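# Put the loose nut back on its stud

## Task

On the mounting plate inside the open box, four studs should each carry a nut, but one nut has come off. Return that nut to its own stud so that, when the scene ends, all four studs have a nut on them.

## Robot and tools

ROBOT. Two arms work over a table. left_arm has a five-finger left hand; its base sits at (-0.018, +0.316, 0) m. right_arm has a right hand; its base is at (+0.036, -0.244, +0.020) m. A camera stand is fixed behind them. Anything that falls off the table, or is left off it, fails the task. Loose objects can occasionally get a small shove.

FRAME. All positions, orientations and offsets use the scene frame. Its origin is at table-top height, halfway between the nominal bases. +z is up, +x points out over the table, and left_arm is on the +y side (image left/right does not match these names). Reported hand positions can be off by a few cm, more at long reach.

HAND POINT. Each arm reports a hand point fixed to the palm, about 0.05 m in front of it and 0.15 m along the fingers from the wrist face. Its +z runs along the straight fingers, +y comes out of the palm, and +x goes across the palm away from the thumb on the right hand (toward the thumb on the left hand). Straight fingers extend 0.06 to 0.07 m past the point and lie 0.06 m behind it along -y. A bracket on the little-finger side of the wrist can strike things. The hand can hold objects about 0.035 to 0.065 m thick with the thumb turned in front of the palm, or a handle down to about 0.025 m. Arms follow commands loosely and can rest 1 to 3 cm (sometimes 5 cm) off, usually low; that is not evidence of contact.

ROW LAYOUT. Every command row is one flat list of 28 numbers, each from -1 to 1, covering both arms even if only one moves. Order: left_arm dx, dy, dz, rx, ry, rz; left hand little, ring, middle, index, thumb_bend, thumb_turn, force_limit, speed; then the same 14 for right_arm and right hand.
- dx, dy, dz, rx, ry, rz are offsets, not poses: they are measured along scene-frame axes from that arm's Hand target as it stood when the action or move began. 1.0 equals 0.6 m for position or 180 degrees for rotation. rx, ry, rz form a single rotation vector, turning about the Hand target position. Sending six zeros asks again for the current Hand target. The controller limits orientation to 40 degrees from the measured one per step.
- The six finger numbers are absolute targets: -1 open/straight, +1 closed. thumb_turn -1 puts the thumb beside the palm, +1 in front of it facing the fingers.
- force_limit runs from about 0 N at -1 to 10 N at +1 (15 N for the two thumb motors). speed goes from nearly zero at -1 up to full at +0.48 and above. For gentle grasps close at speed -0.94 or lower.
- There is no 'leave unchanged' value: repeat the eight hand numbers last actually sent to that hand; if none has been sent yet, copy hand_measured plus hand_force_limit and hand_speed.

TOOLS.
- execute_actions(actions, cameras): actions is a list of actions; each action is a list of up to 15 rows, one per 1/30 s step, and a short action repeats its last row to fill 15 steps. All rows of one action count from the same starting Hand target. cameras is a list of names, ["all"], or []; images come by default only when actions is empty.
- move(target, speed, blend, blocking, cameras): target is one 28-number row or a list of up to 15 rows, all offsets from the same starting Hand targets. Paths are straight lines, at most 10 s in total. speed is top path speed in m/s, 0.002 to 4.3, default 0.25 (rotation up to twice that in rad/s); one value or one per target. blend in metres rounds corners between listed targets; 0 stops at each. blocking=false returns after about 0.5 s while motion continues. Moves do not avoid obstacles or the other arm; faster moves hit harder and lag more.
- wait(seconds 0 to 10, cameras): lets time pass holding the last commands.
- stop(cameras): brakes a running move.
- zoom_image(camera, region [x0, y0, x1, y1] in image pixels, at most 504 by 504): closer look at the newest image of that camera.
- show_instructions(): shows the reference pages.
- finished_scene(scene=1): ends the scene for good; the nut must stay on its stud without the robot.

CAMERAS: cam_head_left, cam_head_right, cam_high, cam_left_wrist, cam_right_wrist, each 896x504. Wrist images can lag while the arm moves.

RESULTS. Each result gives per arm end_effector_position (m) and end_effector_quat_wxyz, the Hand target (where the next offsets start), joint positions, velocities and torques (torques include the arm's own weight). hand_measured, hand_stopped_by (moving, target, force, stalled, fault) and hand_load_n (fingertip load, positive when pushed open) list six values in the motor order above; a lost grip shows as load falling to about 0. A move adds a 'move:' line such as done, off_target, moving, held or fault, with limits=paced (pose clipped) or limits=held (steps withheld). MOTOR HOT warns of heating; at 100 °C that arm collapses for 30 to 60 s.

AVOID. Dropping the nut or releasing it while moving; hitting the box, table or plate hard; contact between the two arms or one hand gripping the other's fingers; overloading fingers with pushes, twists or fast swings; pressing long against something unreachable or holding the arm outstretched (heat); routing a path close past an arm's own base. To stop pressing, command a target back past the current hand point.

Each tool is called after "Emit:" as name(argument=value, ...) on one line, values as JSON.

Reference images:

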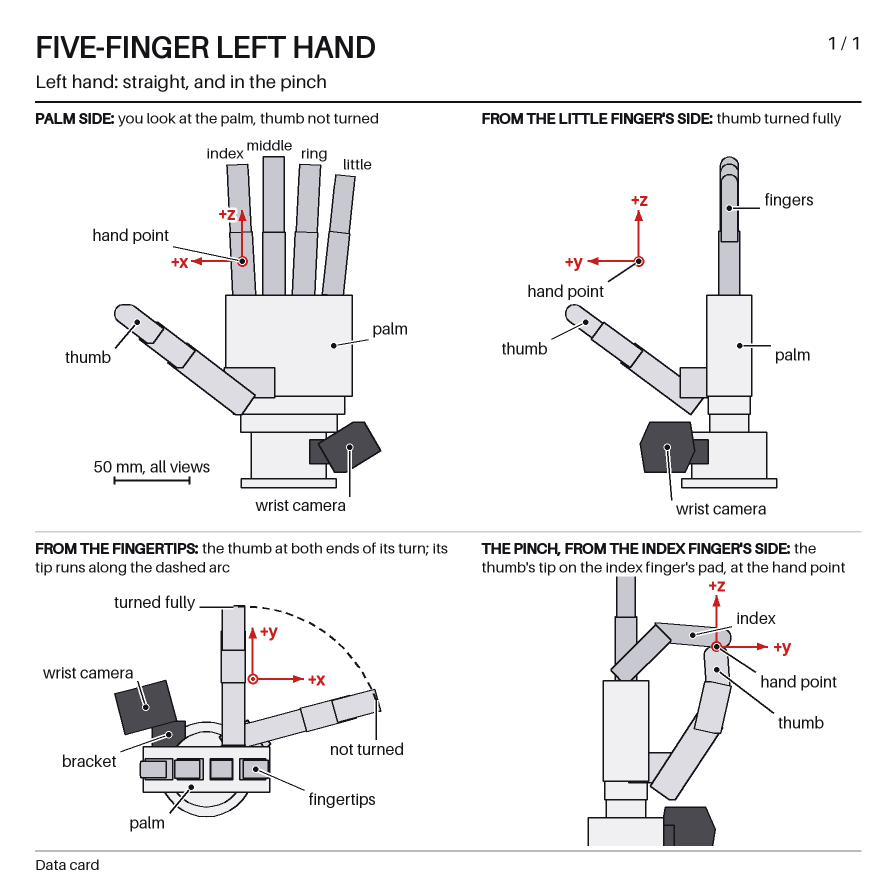

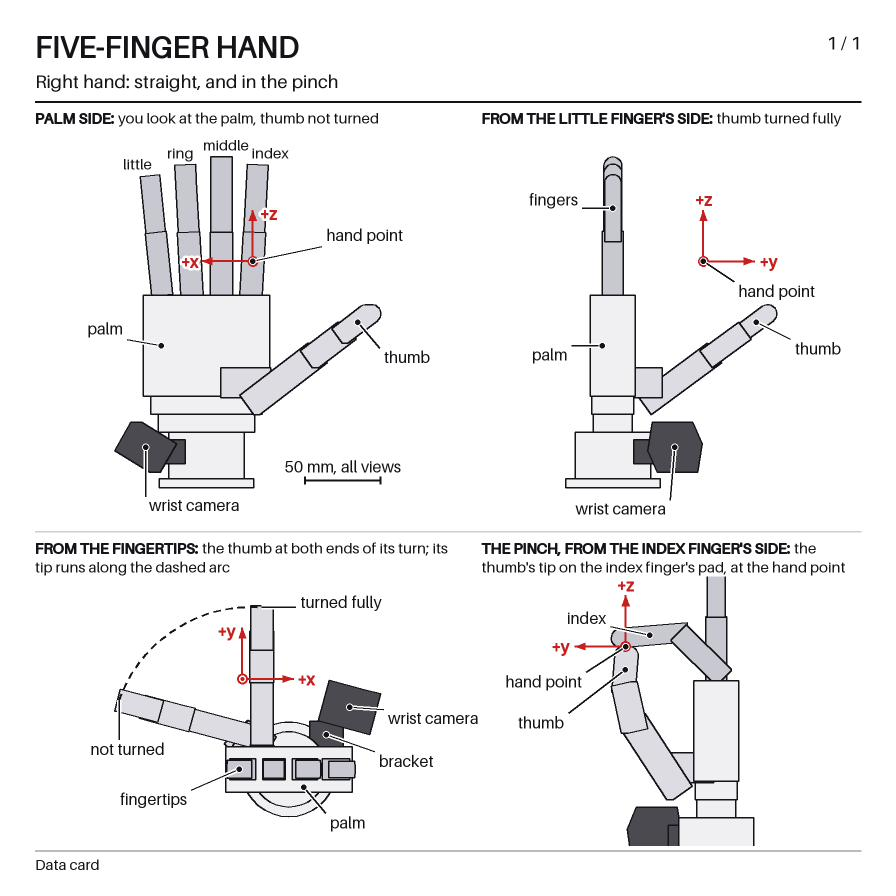

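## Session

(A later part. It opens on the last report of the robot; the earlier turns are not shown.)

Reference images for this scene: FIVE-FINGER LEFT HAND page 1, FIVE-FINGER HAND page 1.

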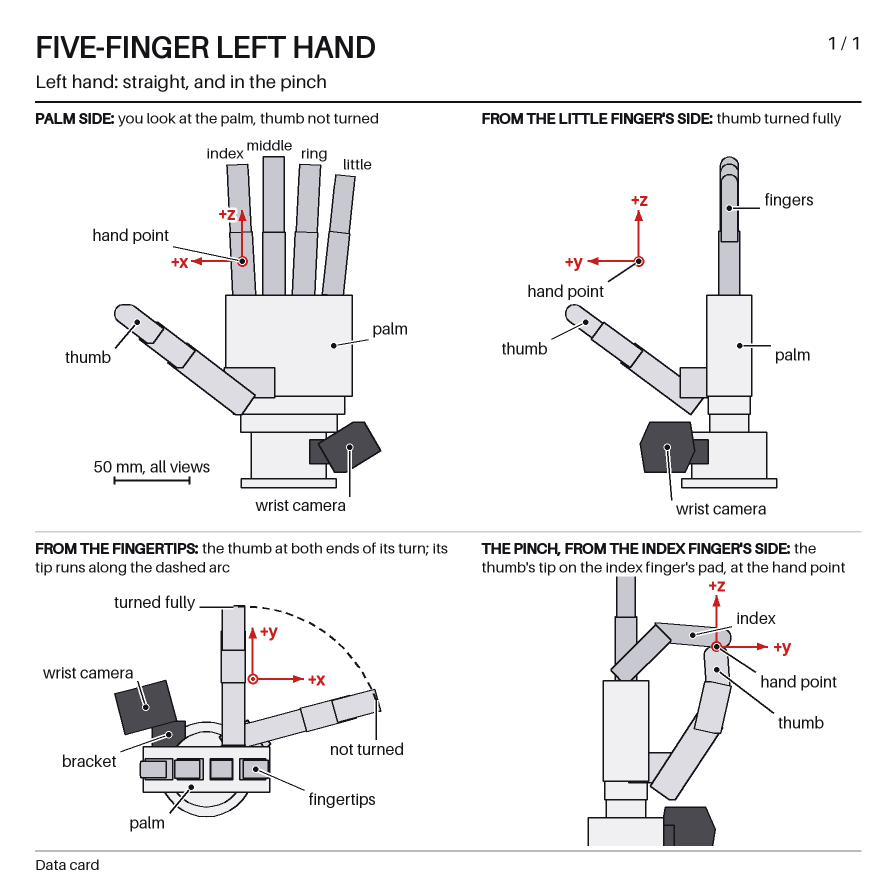

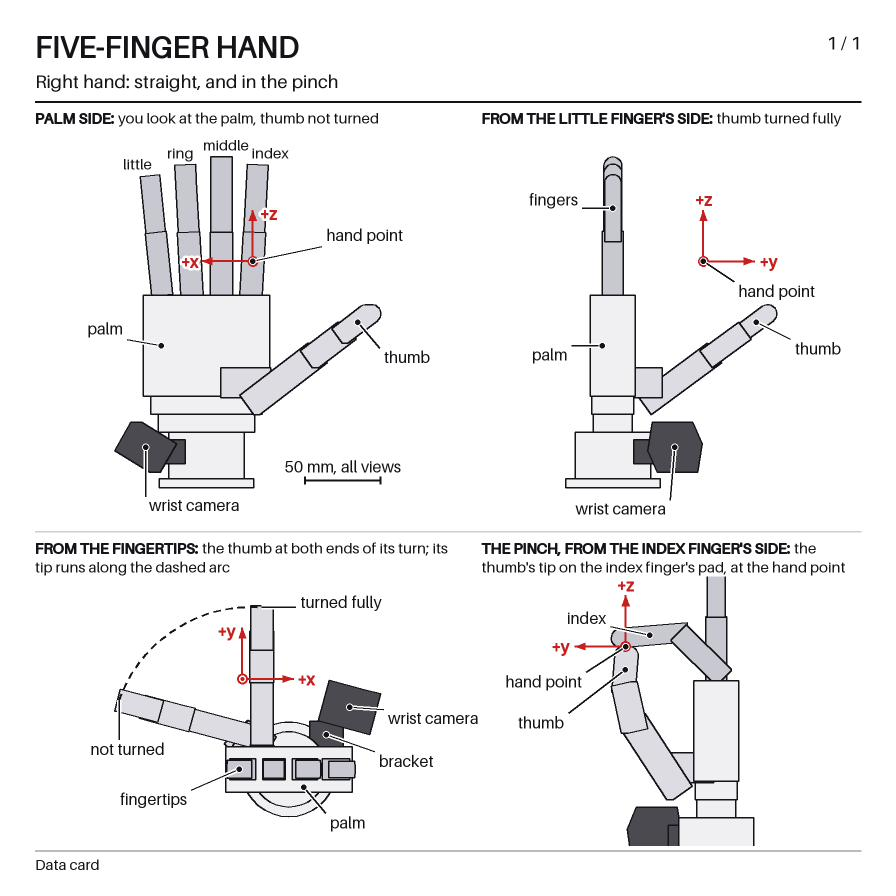

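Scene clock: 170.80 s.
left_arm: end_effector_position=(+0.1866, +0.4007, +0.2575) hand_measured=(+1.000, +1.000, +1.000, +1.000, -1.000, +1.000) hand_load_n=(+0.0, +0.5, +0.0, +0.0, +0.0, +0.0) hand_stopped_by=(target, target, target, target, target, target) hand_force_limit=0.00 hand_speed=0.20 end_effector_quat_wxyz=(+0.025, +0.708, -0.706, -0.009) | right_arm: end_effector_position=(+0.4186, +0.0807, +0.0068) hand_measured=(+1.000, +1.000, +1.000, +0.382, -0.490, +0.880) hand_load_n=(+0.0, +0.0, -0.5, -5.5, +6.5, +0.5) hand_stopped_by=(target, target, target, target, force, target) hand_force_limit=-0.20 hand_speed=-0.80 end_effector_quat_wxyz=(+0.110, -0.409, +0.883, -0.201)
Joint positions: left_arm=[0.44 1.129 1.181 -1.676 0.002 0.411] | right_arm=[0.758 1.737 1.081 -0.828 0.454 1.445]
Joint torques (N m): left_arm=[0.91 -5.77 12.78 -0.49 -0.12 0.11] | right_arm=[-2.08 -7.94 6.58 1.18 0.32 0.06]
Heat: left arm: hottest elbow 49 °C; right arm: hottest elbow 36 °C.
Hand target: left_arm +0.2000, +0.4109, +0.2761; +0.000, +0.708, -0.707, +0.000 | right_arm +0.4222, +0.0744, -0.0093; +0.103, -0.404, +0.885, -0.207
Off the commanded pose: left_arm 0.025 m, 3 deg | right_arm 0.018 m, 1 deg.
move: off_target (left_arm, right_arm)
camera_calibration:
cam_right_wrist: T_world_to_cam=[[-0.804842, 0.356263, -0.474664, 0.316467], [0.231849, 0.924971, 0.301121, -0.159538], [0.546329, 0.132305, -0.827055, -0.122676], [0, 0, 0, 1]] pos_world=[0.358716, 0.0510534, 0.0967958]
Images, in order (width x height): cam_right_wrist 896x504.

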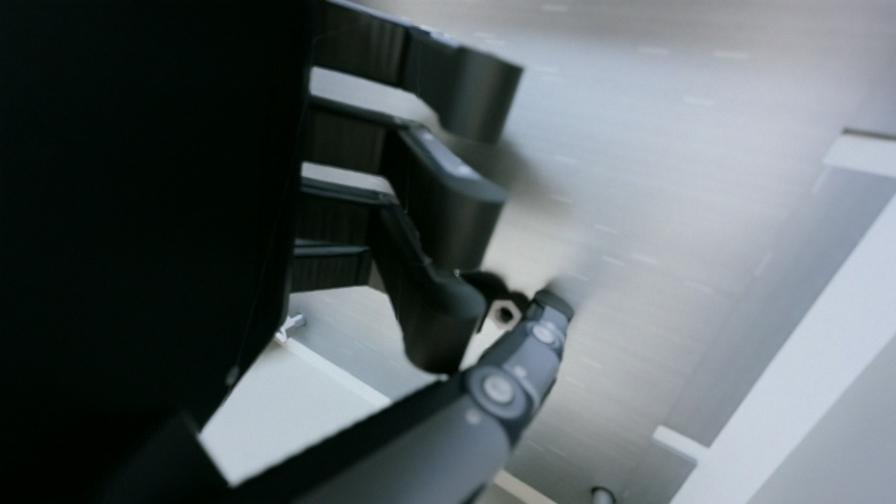

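Emit:
execute_actions(actions=[[[0,0,0,0,0,0,1,1,1,1,-1,1,0,0.2,0,0,0,0,0,0,1,1,1,0.38,-0.45,0.88,0.1,-0.8],[0,0,0,0,0,0,1,1,1,1,-1,1,0,0.2,0,0,0,0,0,0,1,1,1,0.38,-0.444,0.88,0.1,-0.8]],[[0,0,0,0,0,0,1,1,1,1,-1,1,0,0.2,0.0002,0.0002,0.0013,0.0003,-0.0003,0,1,1,1,0.38,-0.45,0.88,0.1,-0.8],[0,0,0,0,0,0,1,1,1,1,-1,1,0,0.2,0.0004,0.0004,0.0027,0.0007,-0.0007,0,1,1,1,0.38,-0.444,0.88,0.1,-0.8],[0,0,0,0,0,0,1,1,1,1,-1,1,0,0.2,0.0005,0.0005,0.004,0.001,-0.001,0,1,1,1,0.38,-0.45,0.88,0.1,-0.8],[0,0,0,0,0,0,1,1,1,1,-1,1,0,0.2,0.0007,0.0007,0.0053,0.0013,-0.0014,0,1,1,1,0.38,-0.444,0.88,0.1,-0.8],[0,0,0,0,0,0,1,1,1,1,-1,1,0,0.2,0.0009,0.0009,0.0067,0.0017,-0.0017,0,1,1,1,0.38,-0.45,0.88,0.1,-0.8]],[[0,0,0,0,0,0,1,1,1,1,-1,1,0,0.2,0.0002,0.0002,0.0013,0.0003,-0.0003,0,1,1,1,0.38,-0.444,0.88,0.1,-0.8],[0,0,0,0,0,0,1,1,1,1,-1,1,0,0.2,0.0004,0.0004,0.0027,0.0007,-0.0007,0,1,1,1,0.38,-0.45,0.88,0.1,-0.8],[0,0,0,0,0,0,1,1,1,1,-1,1,0,0.2,0.0005,0.0005,0.004,0.001,-0.001,0,1,1,1,0.38,-0.444,0.88,0.1,-0.8],[0,0,0,0,0,0,1,1,1,1,-1,1,0,0.2,0.0007,0.0007,0.0053,0.0013,-0.0014,0,1,1,1,0.38,-0.45,0.88,0.1,-0.8],[0,0,0,0,0,0,1,1,1,1,-1,1,0,0.2,0.0009,0.0009,0.0067,0.0017,-0.0017,0,1,1,1,0.38,-0.444,0.88,0.1,-0.8]],[[0,0,0,0,0,0,1,1,1,1,-1,1,0,0.2,0.0002,0.0002,0.0013,0.0003,-0.0003,0,1,1,1,0.38,-0.45,0.88,0.1,-0.8],[0,0,0,0,0,0,1,1,1,1,-1,1,0,0.2,0.0004,0.0004,0.0027,0.0007,-0.0007,0,1,1,1,0.38,-0.444,0.88,0.1,-0.8],[0,0,0,0,0,0,1,1,1,1,-1,1,0,0.2,0.0005,0.0005,0.004,0.001,-0.001,0,1,1,1,0.38,-0.45,0.88,0.1,-0.8],[0,0,0,0,0,0,1,1,1,1,-1,1,0,0.2,0.0007,0.0007,0.0053,0.0013,-0.0014,0,1,1,1,0.38,-0.444,0.88,0.1,-0.8],[0,0,0,0,0,0,1,1,1,1,-1,1,0,0.2,0.0009,0.0009,0.0067,0.0017,-0.0017,0,1,1,1,0.38,-0.45,0.88,0.1,-0.8]]], cameras=["cam_right_wrist"])

Emit:
zoom_image(camera="cam_right_wrist", region=[440, 250, 640, 410])

Scene clock: 174.37 s.
left_arm: end_effector_position=(+0.1866, +0.4007, +0.2575) hand_measured=(+1.000, +1.000, +1.000, +1.000, -1.000, +1.000) hand_load_n=(+0.0, +0.0, +0.0, +0.0, +0.0, +0.0) hand_stopped_by=(target, target, target, target, target, target) hand_force_limit=0.00 hand_speed=0.20 end_effector_quat_wxyz=(+0.025, +0.708, -0.706, -0.009) | right_arm: end_effector_position=(+0.4187, +0.0809, +0.0074) hand_measured=(+1.000, +1.000, +1.000, +0.382, -0.480, +0.880) hand_load_n=(+0.0, +0.0, -0.5, -3.5, +8.0, +0.5) hand_stopped_by=(target, target, target, target, force, target) hand_force_limit=0.10 hand_speed=-0.80 end_effector_quat_wxyz=(+0.111, -0.409, +0.883, -0.200)
Joint positions: left_arm=[0.44 1.129 1.181 -1.676 0.002 0.411] | right_arm=[0.758 1.735 1.081 -0.828 0.454 1.445]
Joint torques (N m): left_arm=[0.21 -5.48 12.63 -0.55 -0.15 0.1] | right_arm=[-2.14 -9.7 6.46 1.13 0.29 0.06]
Heat: left arm: hottest elbow 49 °C; right arm: hottest elbow 36 °C.
Hand target: left_arm +0.2000, +0.4109, +0.2761; +0.000, +0.708, -0.707, +0.000 | right_arm +0.4238, +0.0761, +0.0028; +0.113, -0.402, +0.886, -0.203
Off the commanded pose: left_arm 0.025 m, 3 deg | right_arm 0.008 m, 1 deg.
Step readings (end_effector_position of left_arm | right_arm):
0: (+0.1866, +0.4007, +0.2575) | (+0.4186, +0.0807, +0.0068)
1: (+0.1866, +0.4007, +0.2575) | (+0.4186, +0.0807, +0.0068)
2: (+0.1866, +0.4007, +0.2575) | (+0.4186, +0.0807, +0.0068)
4: (+0.1866, +0.4007, +0.2575) | (+0.4186, +0.0807, +0.0068)
8: (+0.1866, +0.4007, +0.2575) | (+0.4186, +0.0807, +0.0068)
15: (+0.1866, +0.4007, +0.2575) | (+0.4186, +0.0807, +0.0068)
16: (+0.1866, +0.4007, +0.2575) | (+0.4186, +0.0807, +0.0068)
17: (+0.1866, +0.4007, +0.2575) | (+0.4186, +0.0807, +0.0068)
19: (+0.1866, +0.4007, +0.2575) | (+0.4186, +0.0807, +0.0068)
23: (+0.1866, +0.4007, +0.2575) | (+0.4186, +0.0807, +0.0068)
30: (+0.1866, +0.4007, +0.2575) | (+0.4186, +0.0807, +0.0068)
31: (+0.1866, +0.4007, +0.2575) | (+0.4186, +0.0807, +0.0068)
32: (+0.1866, +0.4007, +0.2575) | (+0.4186, +0.0807, +0.0068)
34: (+0.1866, +0.4007, +0.2575) | (+0.4186, +0.0807, +0.0068)
38: (+0.1866, +0.4007, +0.2575) | (+0.4186, +0.0808, +0.0070)
45: (+0.1866, +0.4007, +0.2575) | (+0.4186, +0.0808, +0.0070)
46: (+0.1866, +0.4007, +0.2575) | (+0.4186, +0.0808, +0.0070)
47: (+0.1866, +0.4007, +0.2575) | (+0.4186, +0.0808, +0.0072)
49: (+0.1866, +0.4007, +0.2575) | (+0.4186, +0.0808, +0.0072)
53: (+0.1866, +0.4007, +0.2575) | (+0.4187, +0.0809, +0.0074)
60: (+0.1866, +0.4007, +0.2575) | (+0.4187, +0.0809, +0.0074)
camera_calibration:
cam_right_wrist: T_world_to_cam=[[-0.804454, 0.35668, -0.475009, 0.316623], [0.231626, 0.924712, 0.302088, -0.159808], [0.546995, 0.132992, -0.826504, -0.122659], [0, 0, 0, 1]] pos_world=[0.358818, 0.0511559, 0.097297]
Images, in order (width x height): cam_right_wrist 896x504.

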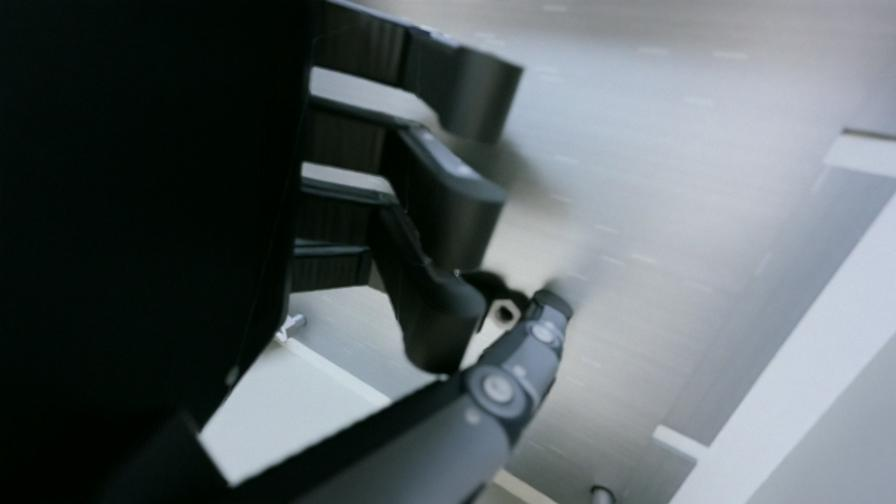

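Scaled by 2.520 from the camera's 896x504 image, which has a finer 1280x720 frame.

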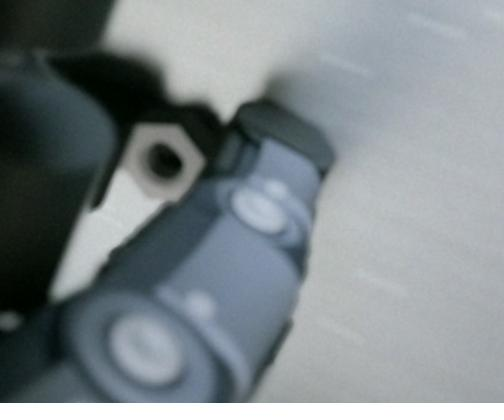

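Emit:
execute_actions(actions=[[[0,0,0,0,0,0,1,1,1,1,-1,1,0,0.2,0.0002,0.0002,0.0013,0.0003,-0.0003,0,1,1,1,0.38,-0.444,0.88,0.1,-0.8],[0,0,0,0,0,0,1,1,1,1,-1,1,0,0.2,0.0004,0.0004,0.0027,0.0007,-0.0007,0,1,1,1,0.38,-0.45,0.88,0.1,-0.8],[0,0,0,0,0,0,1,1,1,1,-1,1,0,0.2,0.0005,0.0005,0.004,0.001,-0.001,0,1,1,1,0.38,-0.444,0.88,0.1,-0.8],[0,0,0,0,0,0,1,1,1,1,-1,1,0,0.2,0.0007,0.0007,0.0053,0.0013,-0.0014,0,1,1,1,0.38,-0.45,0.88,0.1,-0.8],[0,0,0,0,0,0,1,1,1,1,-1,1,0,0.2,0.0009,0.0009,0.0067,0.0017,-0.0017,0,1,1,1,0.38,-0.444,0.88,0.1,-0.8]],[[0,0,0,0,0,0,1,1,1,1,-1,1,0,0.2,0.0002,0.0002,0.0013,0.0003,-0.0003,0,1,1,1,0.38,-0.45,0.88,0.1,-0.8],[0,0,0,0,0,0,1,1,1,1,-1,1,0,0.2,0.0004,0.0004,0.0027,0.0007,-0.0007,0,1,1,1,0.38,-0.444,0.88,0.1,-0.8],[0,0,0,0,0,0,1,1,1,1,-1,1,0,0.2,0.0005,0.0005,0.004,0.001,-0.001,0,1,1,1,0.38,-0.45,0.88,0.1,-0.8],[0,0,0,0,0,0,1,1,1,1,-1,1,0,0.2,0.0007,0.0007,0.0053,0.0013,-0.0014,0,1,1,1,0.38,-0.444,0.88,0.1,-0.8],[0,0,0,0,0,0,1,1,1,1,-1,1,0,0.2,0.0009,0.0009,0.0067,0.0017,-0.0017,0,1,1,1,0.38,-0.45,0.88,0.1,-0.8]],[[0,0,0,0,0,0,1,1,1,1,-1,1,0,0.2,0.0002,0.0002,0.0013,0.0003,-0.0003,0,1,1,1,0.38,-0.444,0.88,0.1,-0.8],[0,0,0,0,0,0,1,1,1,1,-1,1,0,0.2,0.0004,0.0004,0.0027,0.0007,-0.0007,0,1,1,1,0.38,-0.45,0.88,0.1,-0.8],[0,0,0,0,0,0,1,1,1,1,-1,1,0,0.2,0.0005,0.0005,0.004,0.001,-0.001,0,1,1,1,0.38,-0.444,0.88,0.1,-0.8],[0,0,0,0,0,0,1,1,1,1,-1,1,0,0.2,0.0007,0.0007,0.0053,0.0013,-0.0014,0,1,1,1,0.38,-0.45,0.88,0.1,-0.8],[0,0,0,0,0,0,1,1,1,1,-1,1,0,0.2,0.0009,0.0009,0.0067,0.0017,-0.0017,0,1,1,1,0.38,-0.444,0.88,0.1,-0.8]]], cameras=["cam_right_wrist"])

Emit:
zoom_image(camera="cam_right_wrist", region=[440, 250, 640, 410])

Scene clock: 176.70 s.
left_arm: end_effector_position=(+0.1866, +0.4007, +0.2575) hand_measured=(+1.000, +1.000, +1.000, +1.000, -1.000, +1.000) hand_load_n=(+0.0, +0.5, +0.0, +0.0, +0.0, +0.0) hand_stopped_by=(target, target, target, target, target, target) hand_force_limit=0.00 hand_speed=0.20 end_effector_quat_wxyz=(+0.025, +0.708, -0.706, -0.009) | right_arm: end_effector_position=(+0.4204, +0.0822, +0.0101) hand_measured=(+1.000, +1.000, +1.000, +0.382, -0.468, +0.880) hand_load_n=(+0.0, +0.0, -0.5, +0.5, +4.5, +1.5) hand_stopped_by=(target, target, target, target, force, target) hand_force_limit=0.10 hand_speed=-0.80 end_effector_quat_wxyz=(+0.115, -0.404, +0.886, -0.199)
Joint positions: left_arm=[0.44 1.129 1.181 -1.676 0.002 0.411] | right_arm=[0.758 1.73 1.081 -0.825 0.454 1.454]
Joint torques (N m): left_arm=[0.21 -5.66 12.44 -0.46 -0.08 0.05] | right_arm=[-2.14 -11.16 6.37 0.96 0.27 0.06]
Heat: left arm: hottest elbow 49 °C; right arm: hottest elbow 36 °C.
Hand target: left_arm +0.2000, +0.4109, +0.2761; +0.000, +0.708, -0.707, +0.000 | right_arm +0.4254, +0.0777, +0.0149; +0.124, -0.399, +0.887, -0.199
Off the commanded pose: left_arm 0.025 m, 3 deg | right_arm 0.008 m, 1 deg.
Step readings (end_effector_position of left_arm | right_arm):
0: (+0.1866, +0.4007, +0.2575) | (+0.4187, +0.0809, +0.0074)
1: (+0.1866, +0.4007, +0.2575) | (+0.4187, +0.0809, +0.0074)
2: (+0.1866, +0.4007, +0.2575) | (+0.4187, +0.0809, +0.0074)
4: (+0.1866, +0.4007, +0.2575) | (+0.4188, +0.0809, +0.0077)
8: (+0.1866, +0.4007, +0.2575) | (+0.4188, +0.0809, +0.0077)
15: (+0.1866, +0.4007, +0.2575) | (+0.4188, +0.0810, +0.0079)
16: (+0.1866, +0.4007, +0.2575) | (+0.4188, +0.0810, +0.0079)
17: (+0.1866, +0.4007, +0.2575) | (+0.4188, +0.0810, +0.0079)
19: (+0.1866, +0.4007, +0.2575) | (+0.4188, +0.0810, +0.0081)
23: (+0.1866, +0.4007, +0.2575) | (+0.4192, +0.0813, +0.0084)
30: (+0.1866, +0.4007, +0.2575) | (+0.4192, +0.0813, +0.0084)
31: (+0.1866, +0.4007, +0.2575) | (+0.4192, +0.0813, +0.0084)
32: (+0.1866, +0.4007, +0.2575) | (+0.4192, +0.0813, +0.0084)
34: (+0.1866, +0.4007, +0.2575) | (+0.4192, +0.0814, +0.0085)
38: (+0.1866, +0.4007, +0.2575) | (+0.4202, +0.0821, +0.0095)
45: (+0.1866, +0.4007, +0.2575) | (+0.4204, +0.0822, +0.0101)
camera_calibration:
cam_right_wrist: T_world_to_cam=[[-0.797508, 0.367537, -0.478433, 0.314948], [0.236714, 0.92005, 0.312209, -0.164055], [0.55493, 0.135737, -0.820748, -0.12512], [0, 0, 0, 1]] pos_world=[0.35944, 0.0521674, 0.0992092]
Images, in order (width x height): cam_right_wrist 896x504.

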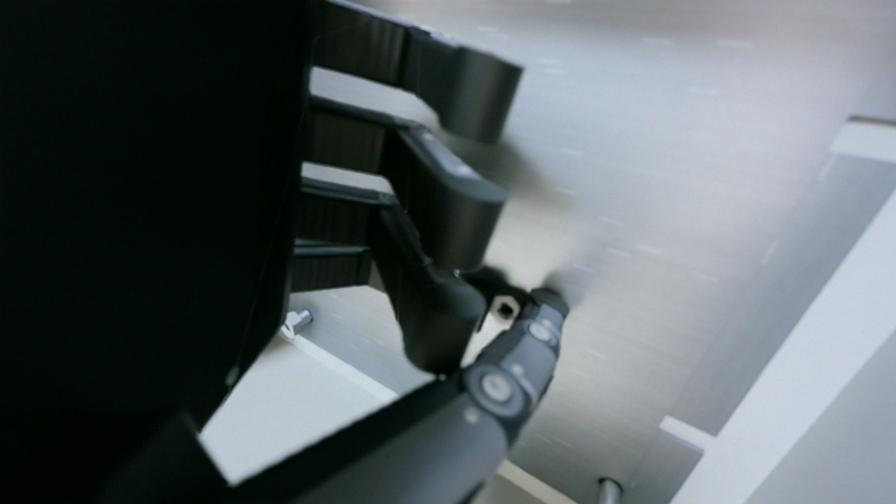

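Scaled by 2.520 from the camera's 896x504 image, which has a finer 1280x720 frame.

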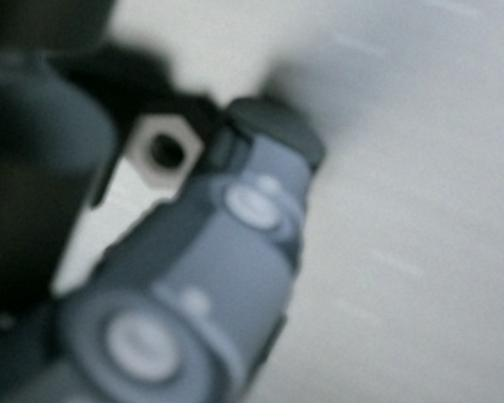

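Emit:
execute_actions(actions=[[[0,0,0,0,0,0,1,1,1,1,-1,1,0,0.2,0,0,0,0,0,0,1,1,1,0.38,-0.438,0.88,0.1,-0.8],[0,0,0,0,0,0,1,1,1,1,-1,1,0,0.2,0,0,0,0,0,0,1,1,1,0.38,-0.432,0.88,0.1,-0.8]]], cameras=["cam_right_wrist"])

Emit:
zoom_image(camera="cam_right_wrist", region=[480, 270, 580, 350])

Scene clock: 177.90 s.
left_arm: end_effector_position=(+0.1866, +0.4007, +0.2575) hand_measured=(+1.000, +1.000, +1.000, +1.000, -1.000, +1.000) hand_load_n=(+0.5, +0.0, +0.0, +0.0, +0.0, +0.0) hand_stopped_by=(target, target, target, target, target, target) hand_force_limit=0.00 hand_speed=0.20 end_effector_quat_wxyz=(+0.025, +0.708, -0.706, -0.009) | right_arm: end_effector_position=(+0.4207, +0.0825, +0.0115) hand_measured=(+1.000, +1.000, +1.000, +0.382, -0.436, +0.880) hand_load_n=(+0.0, +0.0, -1.0, +0.0, +5.0, +2.5) hand_stopped_by=(target, target, target, target, target, target) hand_force_limit=0.10 hand_speed=-0.80 end_effector_quat_wxyz=(+0.117, -0.403, +0.886, -0.198)
Joint positions: left_arm=[0.44 1.129 1.181 -1.676 0.002 0.411] | right_arm=[0.758 1.727 1.081 -0.825 0.454 1.454]
Joint torques (N m): left_arm=[0.26 -5.77 12.75 -0.49 -0.12 0.09] | right_arm=[-2.08 -10.93 6.38 0.96 0.27 0.06]
Heat: left arm: hottest elbow 49 °C; right arm: hottest elbow 36 °C.
Hand target: left_arm +0.2000, +0.4109, +0.2761; +0.000, +0.708, -0.707, +0.000 | right_arm +0.4254, +0.0777, +0.0149; +0.124, -0.399, +0.887, -0.199
Off the commanded pose: left_arm 0.025 m, 3 deg | right_arm 0.008 m, 1 deg.
Step readings (end_effector_position of left_arm | right_arm):
0: (+0.1866, +0.4007, +0.2575) | (+0.4204, +0.0822, +0.0101)
1: (+0.1866, +0.4007, +0.2575) | (+0.4204, +0.0822, +0.0101)
2: (+0.1866, +0.4007, +0.2575) | (+0.4204, +0.0822, +0.0101)
4: (+0.1866, +0.4007, +0.2575) | (+0.4204, +0.0822, +0.0101)
8: (+0.1866, +0.4007, +0.2575) | (+0.4207, +0.0825, +0.0115)
15: (+0.1866, +0.4007, +0.2575) | (+0.4207, +0.0825, +0.0115)
camera_calibration:
cam_right_wrist: T_world_to_cam=[[-0.796487, 0.368486, -0.479403, 0.31525], [0.235947, 0.919405, 0.31468, -0.164493], [0.556721, 0.137525, -0.819237, -0.125095], [0, 0, 0, 1]] pos_world=[0.359547, 0.0522739, 0.100413]
Images, in order (width x height): cam_right_wrist 896x504.

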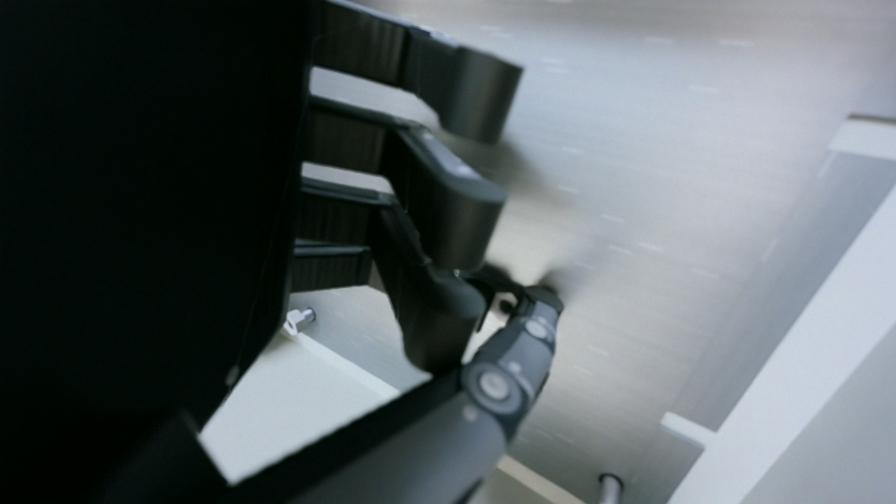

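Scaled by 5.040 from the camera's 896x504 image, which has a finer 1280x720 frame.

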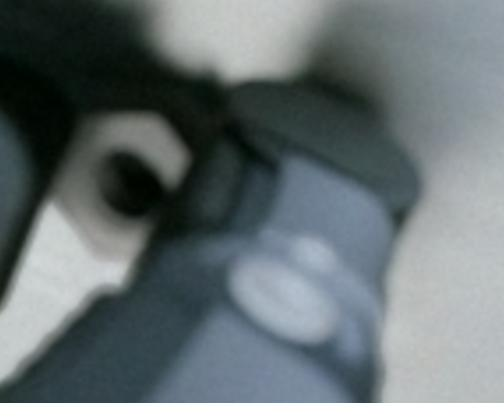

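Emit:
move(target=[0,0,0,0,0,0,1,1,1,1,-1,1,0,0.2,0.0045,0.0045,0.0417,0.0105,-0.0108,0,1,1,1,0.38,-0.8,0.88,-0.3,-0.3], speed=0.06, cameras=["cam_right_wrist", "cam_head_left", "cam_high"])

Emit:
zoom_image(camera="cam_right_wrist", region=[500, 260, 570, 330])

Scene clock: 179.87 s.
left_arm: end_effector_position=(+0.1866, +0.4007, +0.2575) hand_measured=(+1.000, +1.000, +1.000, +1.000, -1.000, +1.000) hand_load_n=(+0.0, +0.0, +0.0, +0.0, +0.0, +0.0) hand_stopped_by=(target, target, target, target, target, target) hand_force_limit=0.00 hand_speed=0.20 end_effector_quat_wxyz=(+0.025, +0.708, -0.706, -0.009) | right_arm: end_effector_position=(+0.4223, +0.0841, +0.0328) hand_measured=(+1.000, +1.000, +1.000, +0.382, -0.800, +0.880) hand_load_n=(+0.0, +0.0, +0.0, +0.0, +0.0, +0.0) hand_stopped_by=(target, target, target, target, target, target) hand_force_limit=-0.30 hand_speed=-0.30 end_effector_quat_wxyz=(+0.136, -0.399, +0.887, -0.191)
Joint positions: left_arm=[0.44 1.129 1.181 -1.676 0.002 0.411] | right_arm=[0.758 1.677 1.072 -0.825 0.454 1.454]
Joint torques (N m): left_arm=[0.56 -5.66 12.57 -0.46 -0.1 0.05] | right_arm=[-2.14 -10.87 7.02 0.9 0.23 0.06]
Heat: left arm: hottest elbow 49 °C; right arm: hottest elbow 36 °C.
Hand target: left_arm +0.2000, +0.4109, +0.2761; +0.000, +0.708, -0.707, +0.000 | right_arm +0.4282, +0.0804, +0.0399; +0.145, -0.394, +0.887, -0.191
Off the commanded pose: left_arm 0.025 m, 3 deg | right_arm 0.010 m, 1 deg.
move: off_target (left_arm)
camera_calibration:
cam_right_wrist: T_world_to_cam=[[-0.781713, 0.382588, -0.492495, 0.319241], [0.22592, 0.9098, 0.348173, -0.169135], [0.581279, 0.160907, -0.797637, -0.121924], [0, 0, 0, 1]] pos_world=[0.358637, 0.0513596, 0.118862]
Images, in order (width x height): cam_head_left 896x504, cam_high 896x504, cam_right_wrist 896x504.

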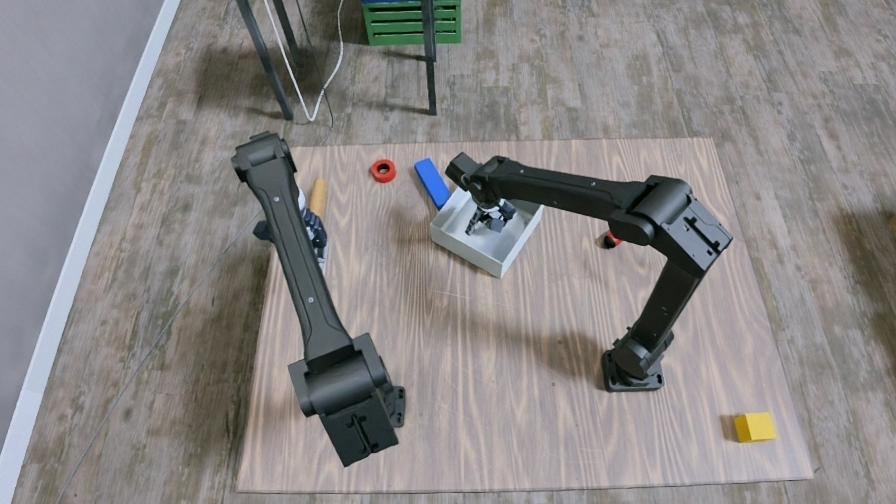

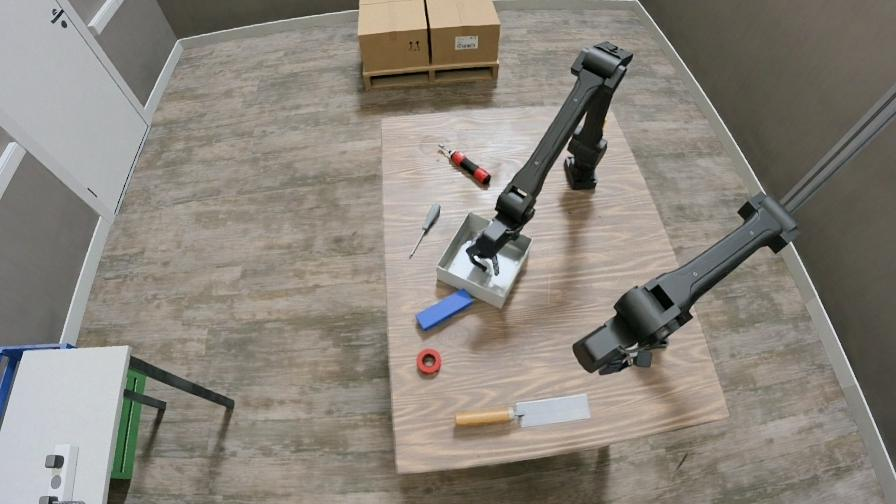

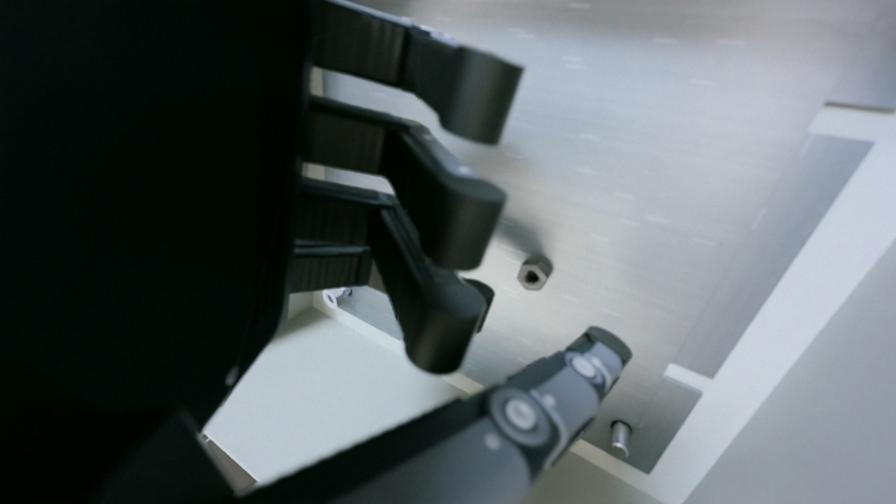

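Scaled by 7.200 from the camera's 896x504 image, which has a finer 1280x720 frame.

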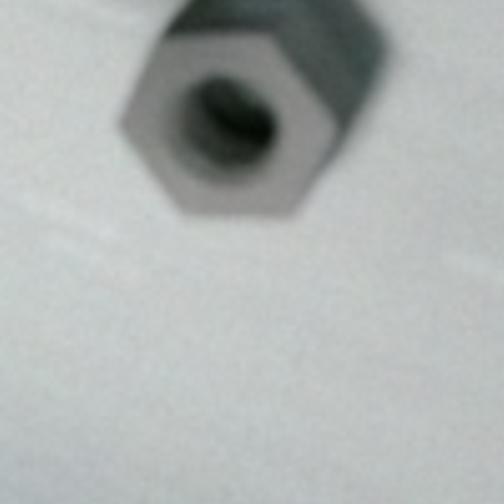

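Emit:
zoom_image(camera="cam_right_wrist", region=[510, 246, 560, 296])

Emit:
zoom_image(camera="cam_right_wrist", region=[310, 270, 370, 320])

Scaled by 10.080 from the camera's 896x504 image, which has a finer 1280x720 frame.

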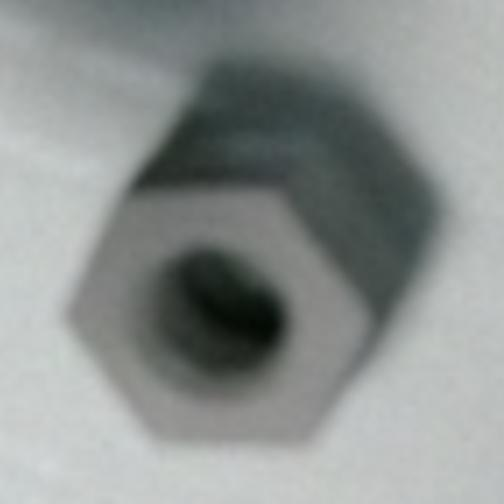

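Scaled by 8.400 from the camera's 896x504 image, which has a finer 1280x720 frame.

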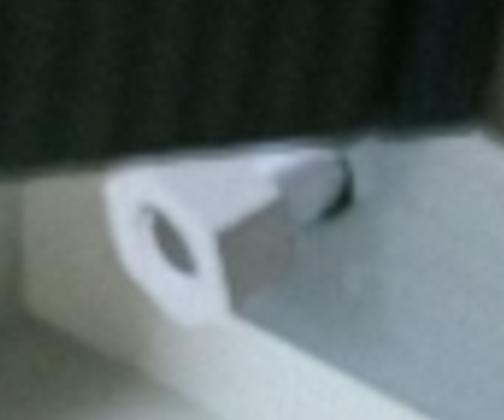

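Emit:
zoom_image(camera="cam_right_wrist", region=[590, 405, 650, 465])

Scaled by 8.400 from the camera's 896x504 image, which has a finer 1280x720 frame.

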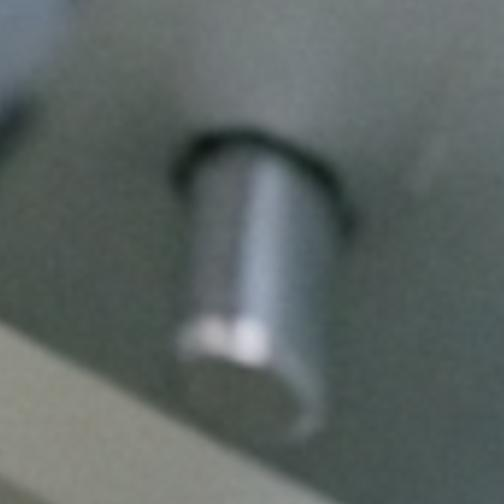

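Emit:
zoom_image(camera="cam_high", region=[430, 200, 540, 310])

Emit:
zoom_image(camera="cam_head_left", region=[425, 150, 550, 280])

Scaled by 4.582 from the camera's 896x504 image, which has a finer 1280x720 frame.

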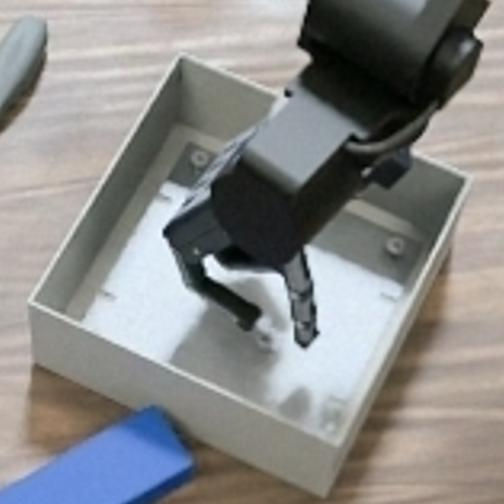

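Scaled by 3.877 from the camera's 896x504 image, which has a finer 1280x720 frame.

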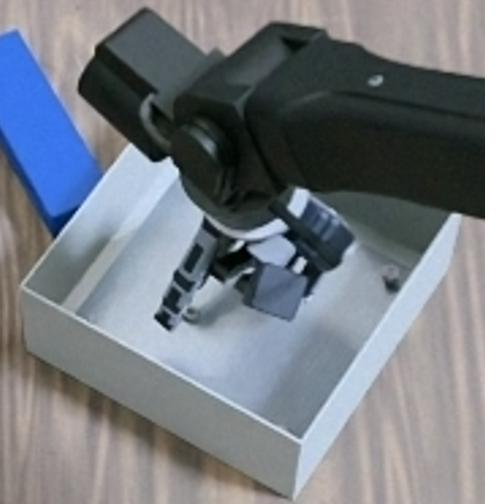

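Emit:
move(target=[0,0,0,0,0,0,1,1,1,1,-1,1,0,0.2,-0.0035,-0.006,-0.059,-0.0208,0.0207,-0.0004,1,1,1,0.386,-0.76,0.88,-0.3,-0.3], speed=0.06, cameras=["cam_right_wrist"])

Emit:
zoom_image(camera="cam_right_wrist", region=[260, 290, 340, 350])

Scene clock: 184.10 s.
left_arm: end_effector_position=(+0.1866, +0.4007, +0.2575) hand_measured=(+1.000, +1.000, +1.000, +1.000, -1.000, +1.000) hand_load_n=(+0.0, +0.0, +0.5, +0.0, +0.0, +0.0) hand_stopped_by=(target, target, target, target, target, target) hand_force_limit=0.00 hand_speed=0.20 end_effector_quat_wxyz=(+0.025, +0.708, -0.706, -0.009) | right_arm: end_effector_position=(+0.4147, +0.0763, +0.0070) hand_measured=(+1.000, +1.000, +1.000, +0.386, -0.760, +0.880) hand_load_n=(+0.0, +0.0, +0.0, -4.5, +0.0, +0.0) hand_stopped_by=(target, target, target, target, target, target) hand_force_limit=-0.30 hand_speed=-0.30 end_effector_quat_wxyz=(+0.105, -0.406, +0.885, -0.203)
Joint positions: left_arm=[0.44 1.129 1.181 -1.676 0.002 0.411] | right_arm=[0.758 1.73 1.074 -0.842 0.456 1.455]
Joint torques (N m): left_arm=[0.32 -6.42 12.44 -0.43 -0.12 0.06] | right_arm=[-2.2 -8.35 9.21 0.31 0.31 0.05]
Heat: left arm: hottest elbow 49 °C; right arm: hottest elbow 36 °C.
Hand target: left_arm +0.2000, +0.4109, +0.2761; +0.000, +0.708, -0.707, +0.000 | right_arm +0.4260, +0.0768, +0.0044; +0.103, -0.404, +0.885, -0.207
Off the commanded pose: left_arm 0.025 m, 3 deg | right_arm 0.012 m, 1 deg.
move: off_target (left_arm, right_arm)
camera_calibration:
cam_right_wrist: T_world_to_cam=[[-0.804461, 0.360627, -0.472006, 0.314474], [0.242799, 0.924836, 0.292791, -0.159096], [0.542117, 0.120936, -0.831555, -0.117285], [0, 0, 0, 1]] pos_world=[0.355193, 0.0479138, 0.0974867]
Images, in order (width x height): cam_right_wrist 896x504.

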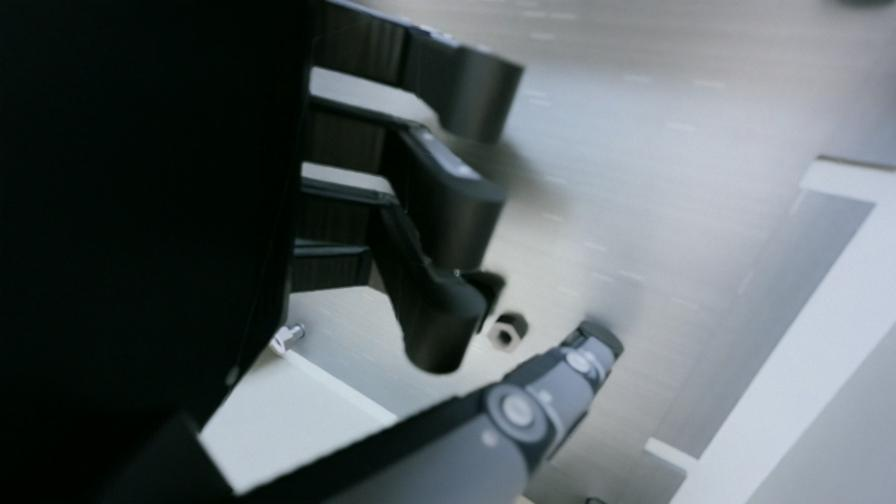

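Scaled by 6.300 from the camera's 896x504 image, which has a finer 1280x720 frame.

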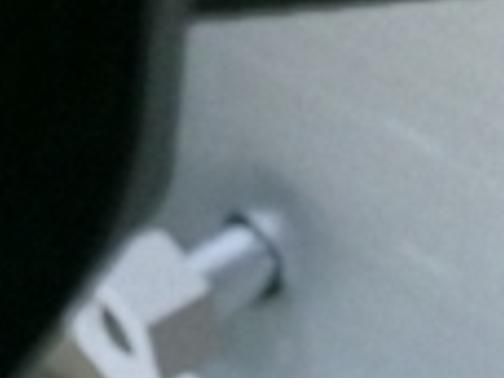

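Emit:
zoom_image(camera="cam_right_wrist", region=[440, 250, 640, 410])

Scaled by 2.520 from the camera's 896x504 image, which has a finer 1280x720 frame.

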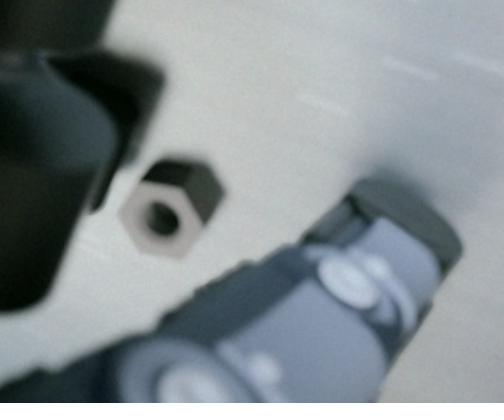

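Emit:
move(target=[0,0,0,0,0,0,1,1,1,1,-1,1,0,0.2,0.005,0.0048,0.0367,0.0093,-0.0096,0,1,1,1,0.386,-0.76,0.88,-0.3,-0.3], speed=0.06)

Scene clock: 186.23 s.
left_arm: end_effector_position=(+0.1866, +0.4007, +0.2575) hand_measured=(+1.000, +1.000, +1.000, +1.000, -1.000, +1.000) hand_load_n=(+0.0, +0.0, +0.0, +0.5, -0.5, +0.0) hand_stopped_by=(target, target, target, target, target, target) hand_force_limit=0.00 hand_speed=0.20 end_effector_quat_wxyz=(+0.025, +0.708, -0.706, -0.009) | right_arm: end_effector_position=(+0.4144, +0.0760, +0.0083) hand_measured=(+1.000, +1.000, +1.000, +0.386, -0.760, +0.880) hand_load_n=(+0.0, +0.0, +0.0, +0.0, +0.0, +0.0) hand_stopped_by=(target, target, target, target, target, target) hand_force_limit=-0.30 hand_speed=-0.30 end_effector_quat_wxyz=(+0.105, -0.406, +0.885, -0.203)
Joint positions: left_arm=[0.44 1.129 1.181 -1.676 0.002 0.411] | right_arm=[0.758 1.727 1.074 -0.845 0.456 1.455]
Joint torques (N m): left_arm=[0.67 -5.89 12.7 -0.42 -0.11 0.07] | right_arm=[-2.26 -11.46 8.96 0.29 0.3 0.06]
Heat: left arm: hottest elbow 49 °C; right arm: hottest elbow 36 °C.
Hand target: left_arm +0.2000, +0.4109, +0.2761; +0.000, +0.708, -0.707, +0.000 | right_arm +0.4290, +0.0797, +0.0265; +0.122, -0.399, +0.887, -0.200
Off the commanded pose: left_arm 0.025 m, 3 deg | right_arm 0.024 m, 2 deg.
move: off_target (left_arm, right_arm)

Emit:
move(target=[0,0,0,0,0,0,1,1,1,1,-1,1,0,0.2,0.001,0.009,0.0067,0,0,0,1,1,1,0.386,-0.76,0.88,-0.3,-0.3], speed=0.06)

Scene clock: 187.50 s.
left_arm: end_effector_position=(+0.1866, +0.4007, +0.2575) hand_measured=(+1.000, +1.000, +1.000, +1.000, -1.000, +1.000) hand_load_n=(+0.0, +0.0, +0.0, +0.0, +0.0, +0.0) hand_stopped_by=(target, target, target, target, target, target) hand_force_limit=0.00 hand_speed=0.20 end_effector_quat_wxyz=(+0.025, +0.708, -0.706, -0.009) | right_arm: end_effector_position=(+0.4111, +0.0729, +0.0080) hand_measured=(+1.000, +1.000, +1.000, +0.386, -0.760, +0.880) hand_load_n=(+0.0, +0.0, +0.0, -0.5, +0.0, +0.0) hand_stopped_by=(target, target, target, target, target, target) hand_force_limit=-0.30 hand_speed=-0.30 end_effector_quat_wxyz=(+0.097, -0.407, +0.884, -0.205)
Joint positions: left_arm=[0.44 1.129 1.181 -1.676 0.002 0.411] | right_arm=[0.758 1.726 1.074 -0.862 0.456 1.455]
Joint torques (N m): left_arm=[0.09 -6.07 12.55 -0.47 -0.08 0.11] | right_arm=[-1.61 -11.28 10.28 0.24 0.32 0.13]
Heat: left arm: hottest elbow 50 °C; right arm: hottest elbow 36 °C.
Hand target: left_arm +0.2000, +0.4109, +0.2761; +0.000, +0.708, -0.707, +0.000 | right_arm +0.4296, +0.0851, +0.0306; +0.122, -0.399, +0.887, -0.200
Off the commanded pose: left_arm 0.025 m, 3 deg | right_arm 0.032 m, 3 deg.
move: off_target (left_arm, right_arm)

Emit:
move(target=[0,0,0,0,0,0,1,1,1,1,-1,1,0,0.2,-0.003,0.0202,0.0092,0.007,-0.0081,0.0065,1,1,1,0.386,-0.76,0.88,-0.3,-0.3], speed=0.06)

Scene clock: 189.63 s.
left_arm: end_effector_position=(+0.1866, +0.4007, +0.2575) hand_measured=(+1.000, +1.000, +1.000, +1.000, -1.000, +1.000) hand_load_n=(+0.5, +0.0, +0.0, +0.0, -0.5, +0.0) hand_stopped_by=(target, target, target, target, target, target) hand_force_limit=0.00 hand_speed=0.20 end_effector_quat_wxyz=(+0.025, +0.708, -0.706, -0.009) | right_arm: end_effector_position=(+0.4129, +0.0762, +0.0128) hand_measured=(+1.000, +1.000, +1.000, +0.386, -0.760, +0.880) hand_load_n=(+0.0, +0.0, +0.0, +0.5, +0.0, +0.0) hand_stopped_by=(target, target, target, target, target, target) hand_force_limit=-0.30 hand_speed=-0.30 end_effector_quat_wxyz=(+0.106, -0.407, +0.885, -0.203)
Joint positions: left_arm=[0.44 1.129 1.181 -1.676 0.002 0.411] | right_arm=[0.76 1.717 1.074 -0.854 0.456 1.455]
Joint torques (N m): left_arm=[0.03 -6.18 12.62 -0.35 -0.09 0.07] | right_arm=[-0.09 -11.4 9.99 0.94 0.35 0.12]
Heat: left arm: hottest elbow 50 °C; right arm: hottest elbow 36 °C.
Hand target: left_arm +0.2000, +0.4109, +0.2761; +0.000, +0.708, -0.707, +0.000 | right_arm +0.4278, +0.0973, +0.0362; +0.140, -0.404, +0.883, -0.194
Off the commanded pose: left_arm 0.025 m, 3 deg | right_arm 0.035 m, 4 deg.
move: off_target (left_arm, right_arm)

Emit:
move(target=[0,0,0,0,0,0,1,1,1,1,-1,1,0,0.2,0.0013,-0.0305,0.0255,-0.006,0.0074,-0.0062,1,1,1,0.386,-0.76,0.88,-0.3,-0.3], speed=0.1)

Scene clock: 191.63 s.
left_arm: end_effector_position=(+0.1866, +0.4007, +0.2575) hand_measured=(+1.000, +1.000, +1.000, +1.000, -1.000, +1.000) hand_load_n=(+0.0, +0.0, +0.0, -0.5, +0.0, +0.0) hand_stopped_by=(target, target, target, target, target, target) hand_force_limit=0.00 hand_speed=0.20 end_effector_quat_wxyz=(+0.025, +0.708, -0.706, -0.009) | right_arm: end_effector_position=(+0.4071, +0.0683, +0.0262) hand_measured=(+1.000, +1.000, +1.000, +0.386, -0.760, +0.880) hand_load_n=(+0.0, +0.0, +0.0, +0.0, +0.0, +0.5) hand_stopped_by=(target, target, target, target, target, target) hand_force_limit=-0.30 hand_speed=-0.30 end_effector_quat_wxyz=(+0.097, -0.407, +0.885, -0.206)
Joint positions: left_arm=[0.44 1.129 1.181 -1.676 0.002 0.411] | right_arm=[0.757 1.683 1.074 -0.905 0.456 1.455]
Joint torques (N m): left_arm=[0.91 -5.66 12.55 -0.51 -0.15 0.11] | right_arm=[-2.26 -11.11 10.78 0.34 0.27 0.03]
Heat: left arm: hottest elbow 50 °C; right arm: hottest elbow 36 °C.
Hand target: left_arm +0.2000, +0.4109, +0.2761; +0.000, +0.708, -0.707, +0.000 | right_arm +0.4286, +0.0789, +0.0514; +0.124, -0.399, +0.887, -0.199
Off the commanded pose: left_arm 0.025 m, 3 deg | right_arm 0.035 m, 3 deg.
move: off_target (left_arm, right_arm)

Emit:
move(target=[[0,0,0,0,0,0,1,1,1,1,-1,1,0,0.2,0.04,0.039,0,0,0,0,1,1,1,0.386,-0.76,0.88,-0.3,-0.3],[0,0,0,0,0,0,1,1,1,1,-1,1,0,0.2,0.02,0.019,0,0,0,0,1,1,1,0.386,-0.76,0.88,-0.3,-0.3]], speed=0.1)

Scene clock: 193.67 s.
left_arm: end_effector_position=(+0.1866, +0.4007, +0.2575) hand_measured=(+1.000, +1.000, +1.000, +1.000, -1.000, +1.000) hand_load_n=(+0.0, +0.0, +0.0, +0.0, +0.0, +0.0) hand_stopped_by=(target, target, target, target, target, target) hand_force_limit=0.00 hand_speed=0.20 end_effector_quat_wxyz=(+0.025, +0.708, -0.706, -0.009) | right_arm: end_effector_position=(+0.4331, +0.0930, +0.0406) hand_measured=(+1.000, +1.000, +1.000, +0.386, -0.760, +0.880) hand_load_n=(+0.0, +0.0, +0.0, +0.0, +0.0, +0.0) hand_stopped_by=(target, target, target, target, target, target) hand_force_limit=-0.30 hand_speed=-0.30 end_effector_quat_wxyz=(+0.111, -0.404, +0.886, -0.201)
Joint positions: left_arm=[0.44 1.129 1.181 -1.676 0.002 0.411] | right_arm=[0.757 1.727 1.174 -0.933 0.456 1.455]
Joint torques (N m): left_arm=[0.67 -5.71 12.59 -0.55 -0.14 0.11] | right_arm=[-2.2 -12.04 7.31 0.88 0.26 0.04]
Heat: left arm: hottest elbow 50 °C; right arm: hottest elbow 36 °C.
Hand target: left_arm +0.2000, +0.4109, +0.2761; +0.000, +0.708, -0.707, +0.000 | right_arm +0.4407, +0.0904, +0.0514; +0.124, -0.399, +0.887, -0.199
Off the commanded pose: left_arm 0.025 m, 3 deg | right_arm 0.013 m, 2 deg.
move: off_target (left_arm, right_arm)

Emit:
move(target=[0,0,0,0,0,0,1,1,1,1,-1,1,0,0.2,-0.0295,-0.029,-0.065,-0.0105,0.0108,0,1,1,1,0.386,-0.76,0.88,-0.3,-0.3], speed=0.06)

Scene clock: 195.57 s.
left_arm: end_effector_position=(+0.1866, +0.4007, +0.2575) hand_measured=(+1.000, +1.000, +1.000, +1.000, -1.000, +1.000) hand_load_n=(+0.5, +0.0, +0.0, +0.0, +0.0, +0.0) hand_stopped_by=(target, target, target, target, target, target) hand_force_limit=0.00 hand_speed=0.20 end_effector_quat_wxyz=(+0.025, +0.708, -0.706, -0.009) | right_arm: end_effector_position=(+0.4183, +0.0787, +0.0162) hand_measured=(+1.000, +1.000, +1.000, +0.386, -0.760, +0.880) hand_load_n=(+0.5, +0.0, +0.0, +0.0, +0.0, +0.0) hand_stopped_by=(target, target, target, target, target, target) hand_force_limit=-0.30 hand_speed=-0.30 end_effector_quat_wxyz=(+0.103, -0.405, +0.885, -0.204)
Joint positions: left_arm=[0.44 1.129 1.181 -1.676 0.002 0.411] | right_arm=[0.756 1.727 1.099 -0.876 0.456 1.455]
Joint torques (N m): left_arm=[-0.15 -5.83 12.55 -0.38 -0.12 0.08] | right_arm=[-2.26 -9.76 6.72 0.94 0.29 0.03]
Heat: left arm: hottest elbow 50 °C; right arm: hottest elbow 36 °C.
Hand target: left_arm +0.2000, +0.4109, +0.2761; +0.000, +0.708, -0.707, +0.000 | right_arm +0.4228, +0.0729, +0.0123; +0.102, -0.404, +0.885, -0.207
Off the commanded pose: left_arm 0.025 m, 3 deg | right_arm 0.008 m, 0 deg.
move: off_target (left_arm)


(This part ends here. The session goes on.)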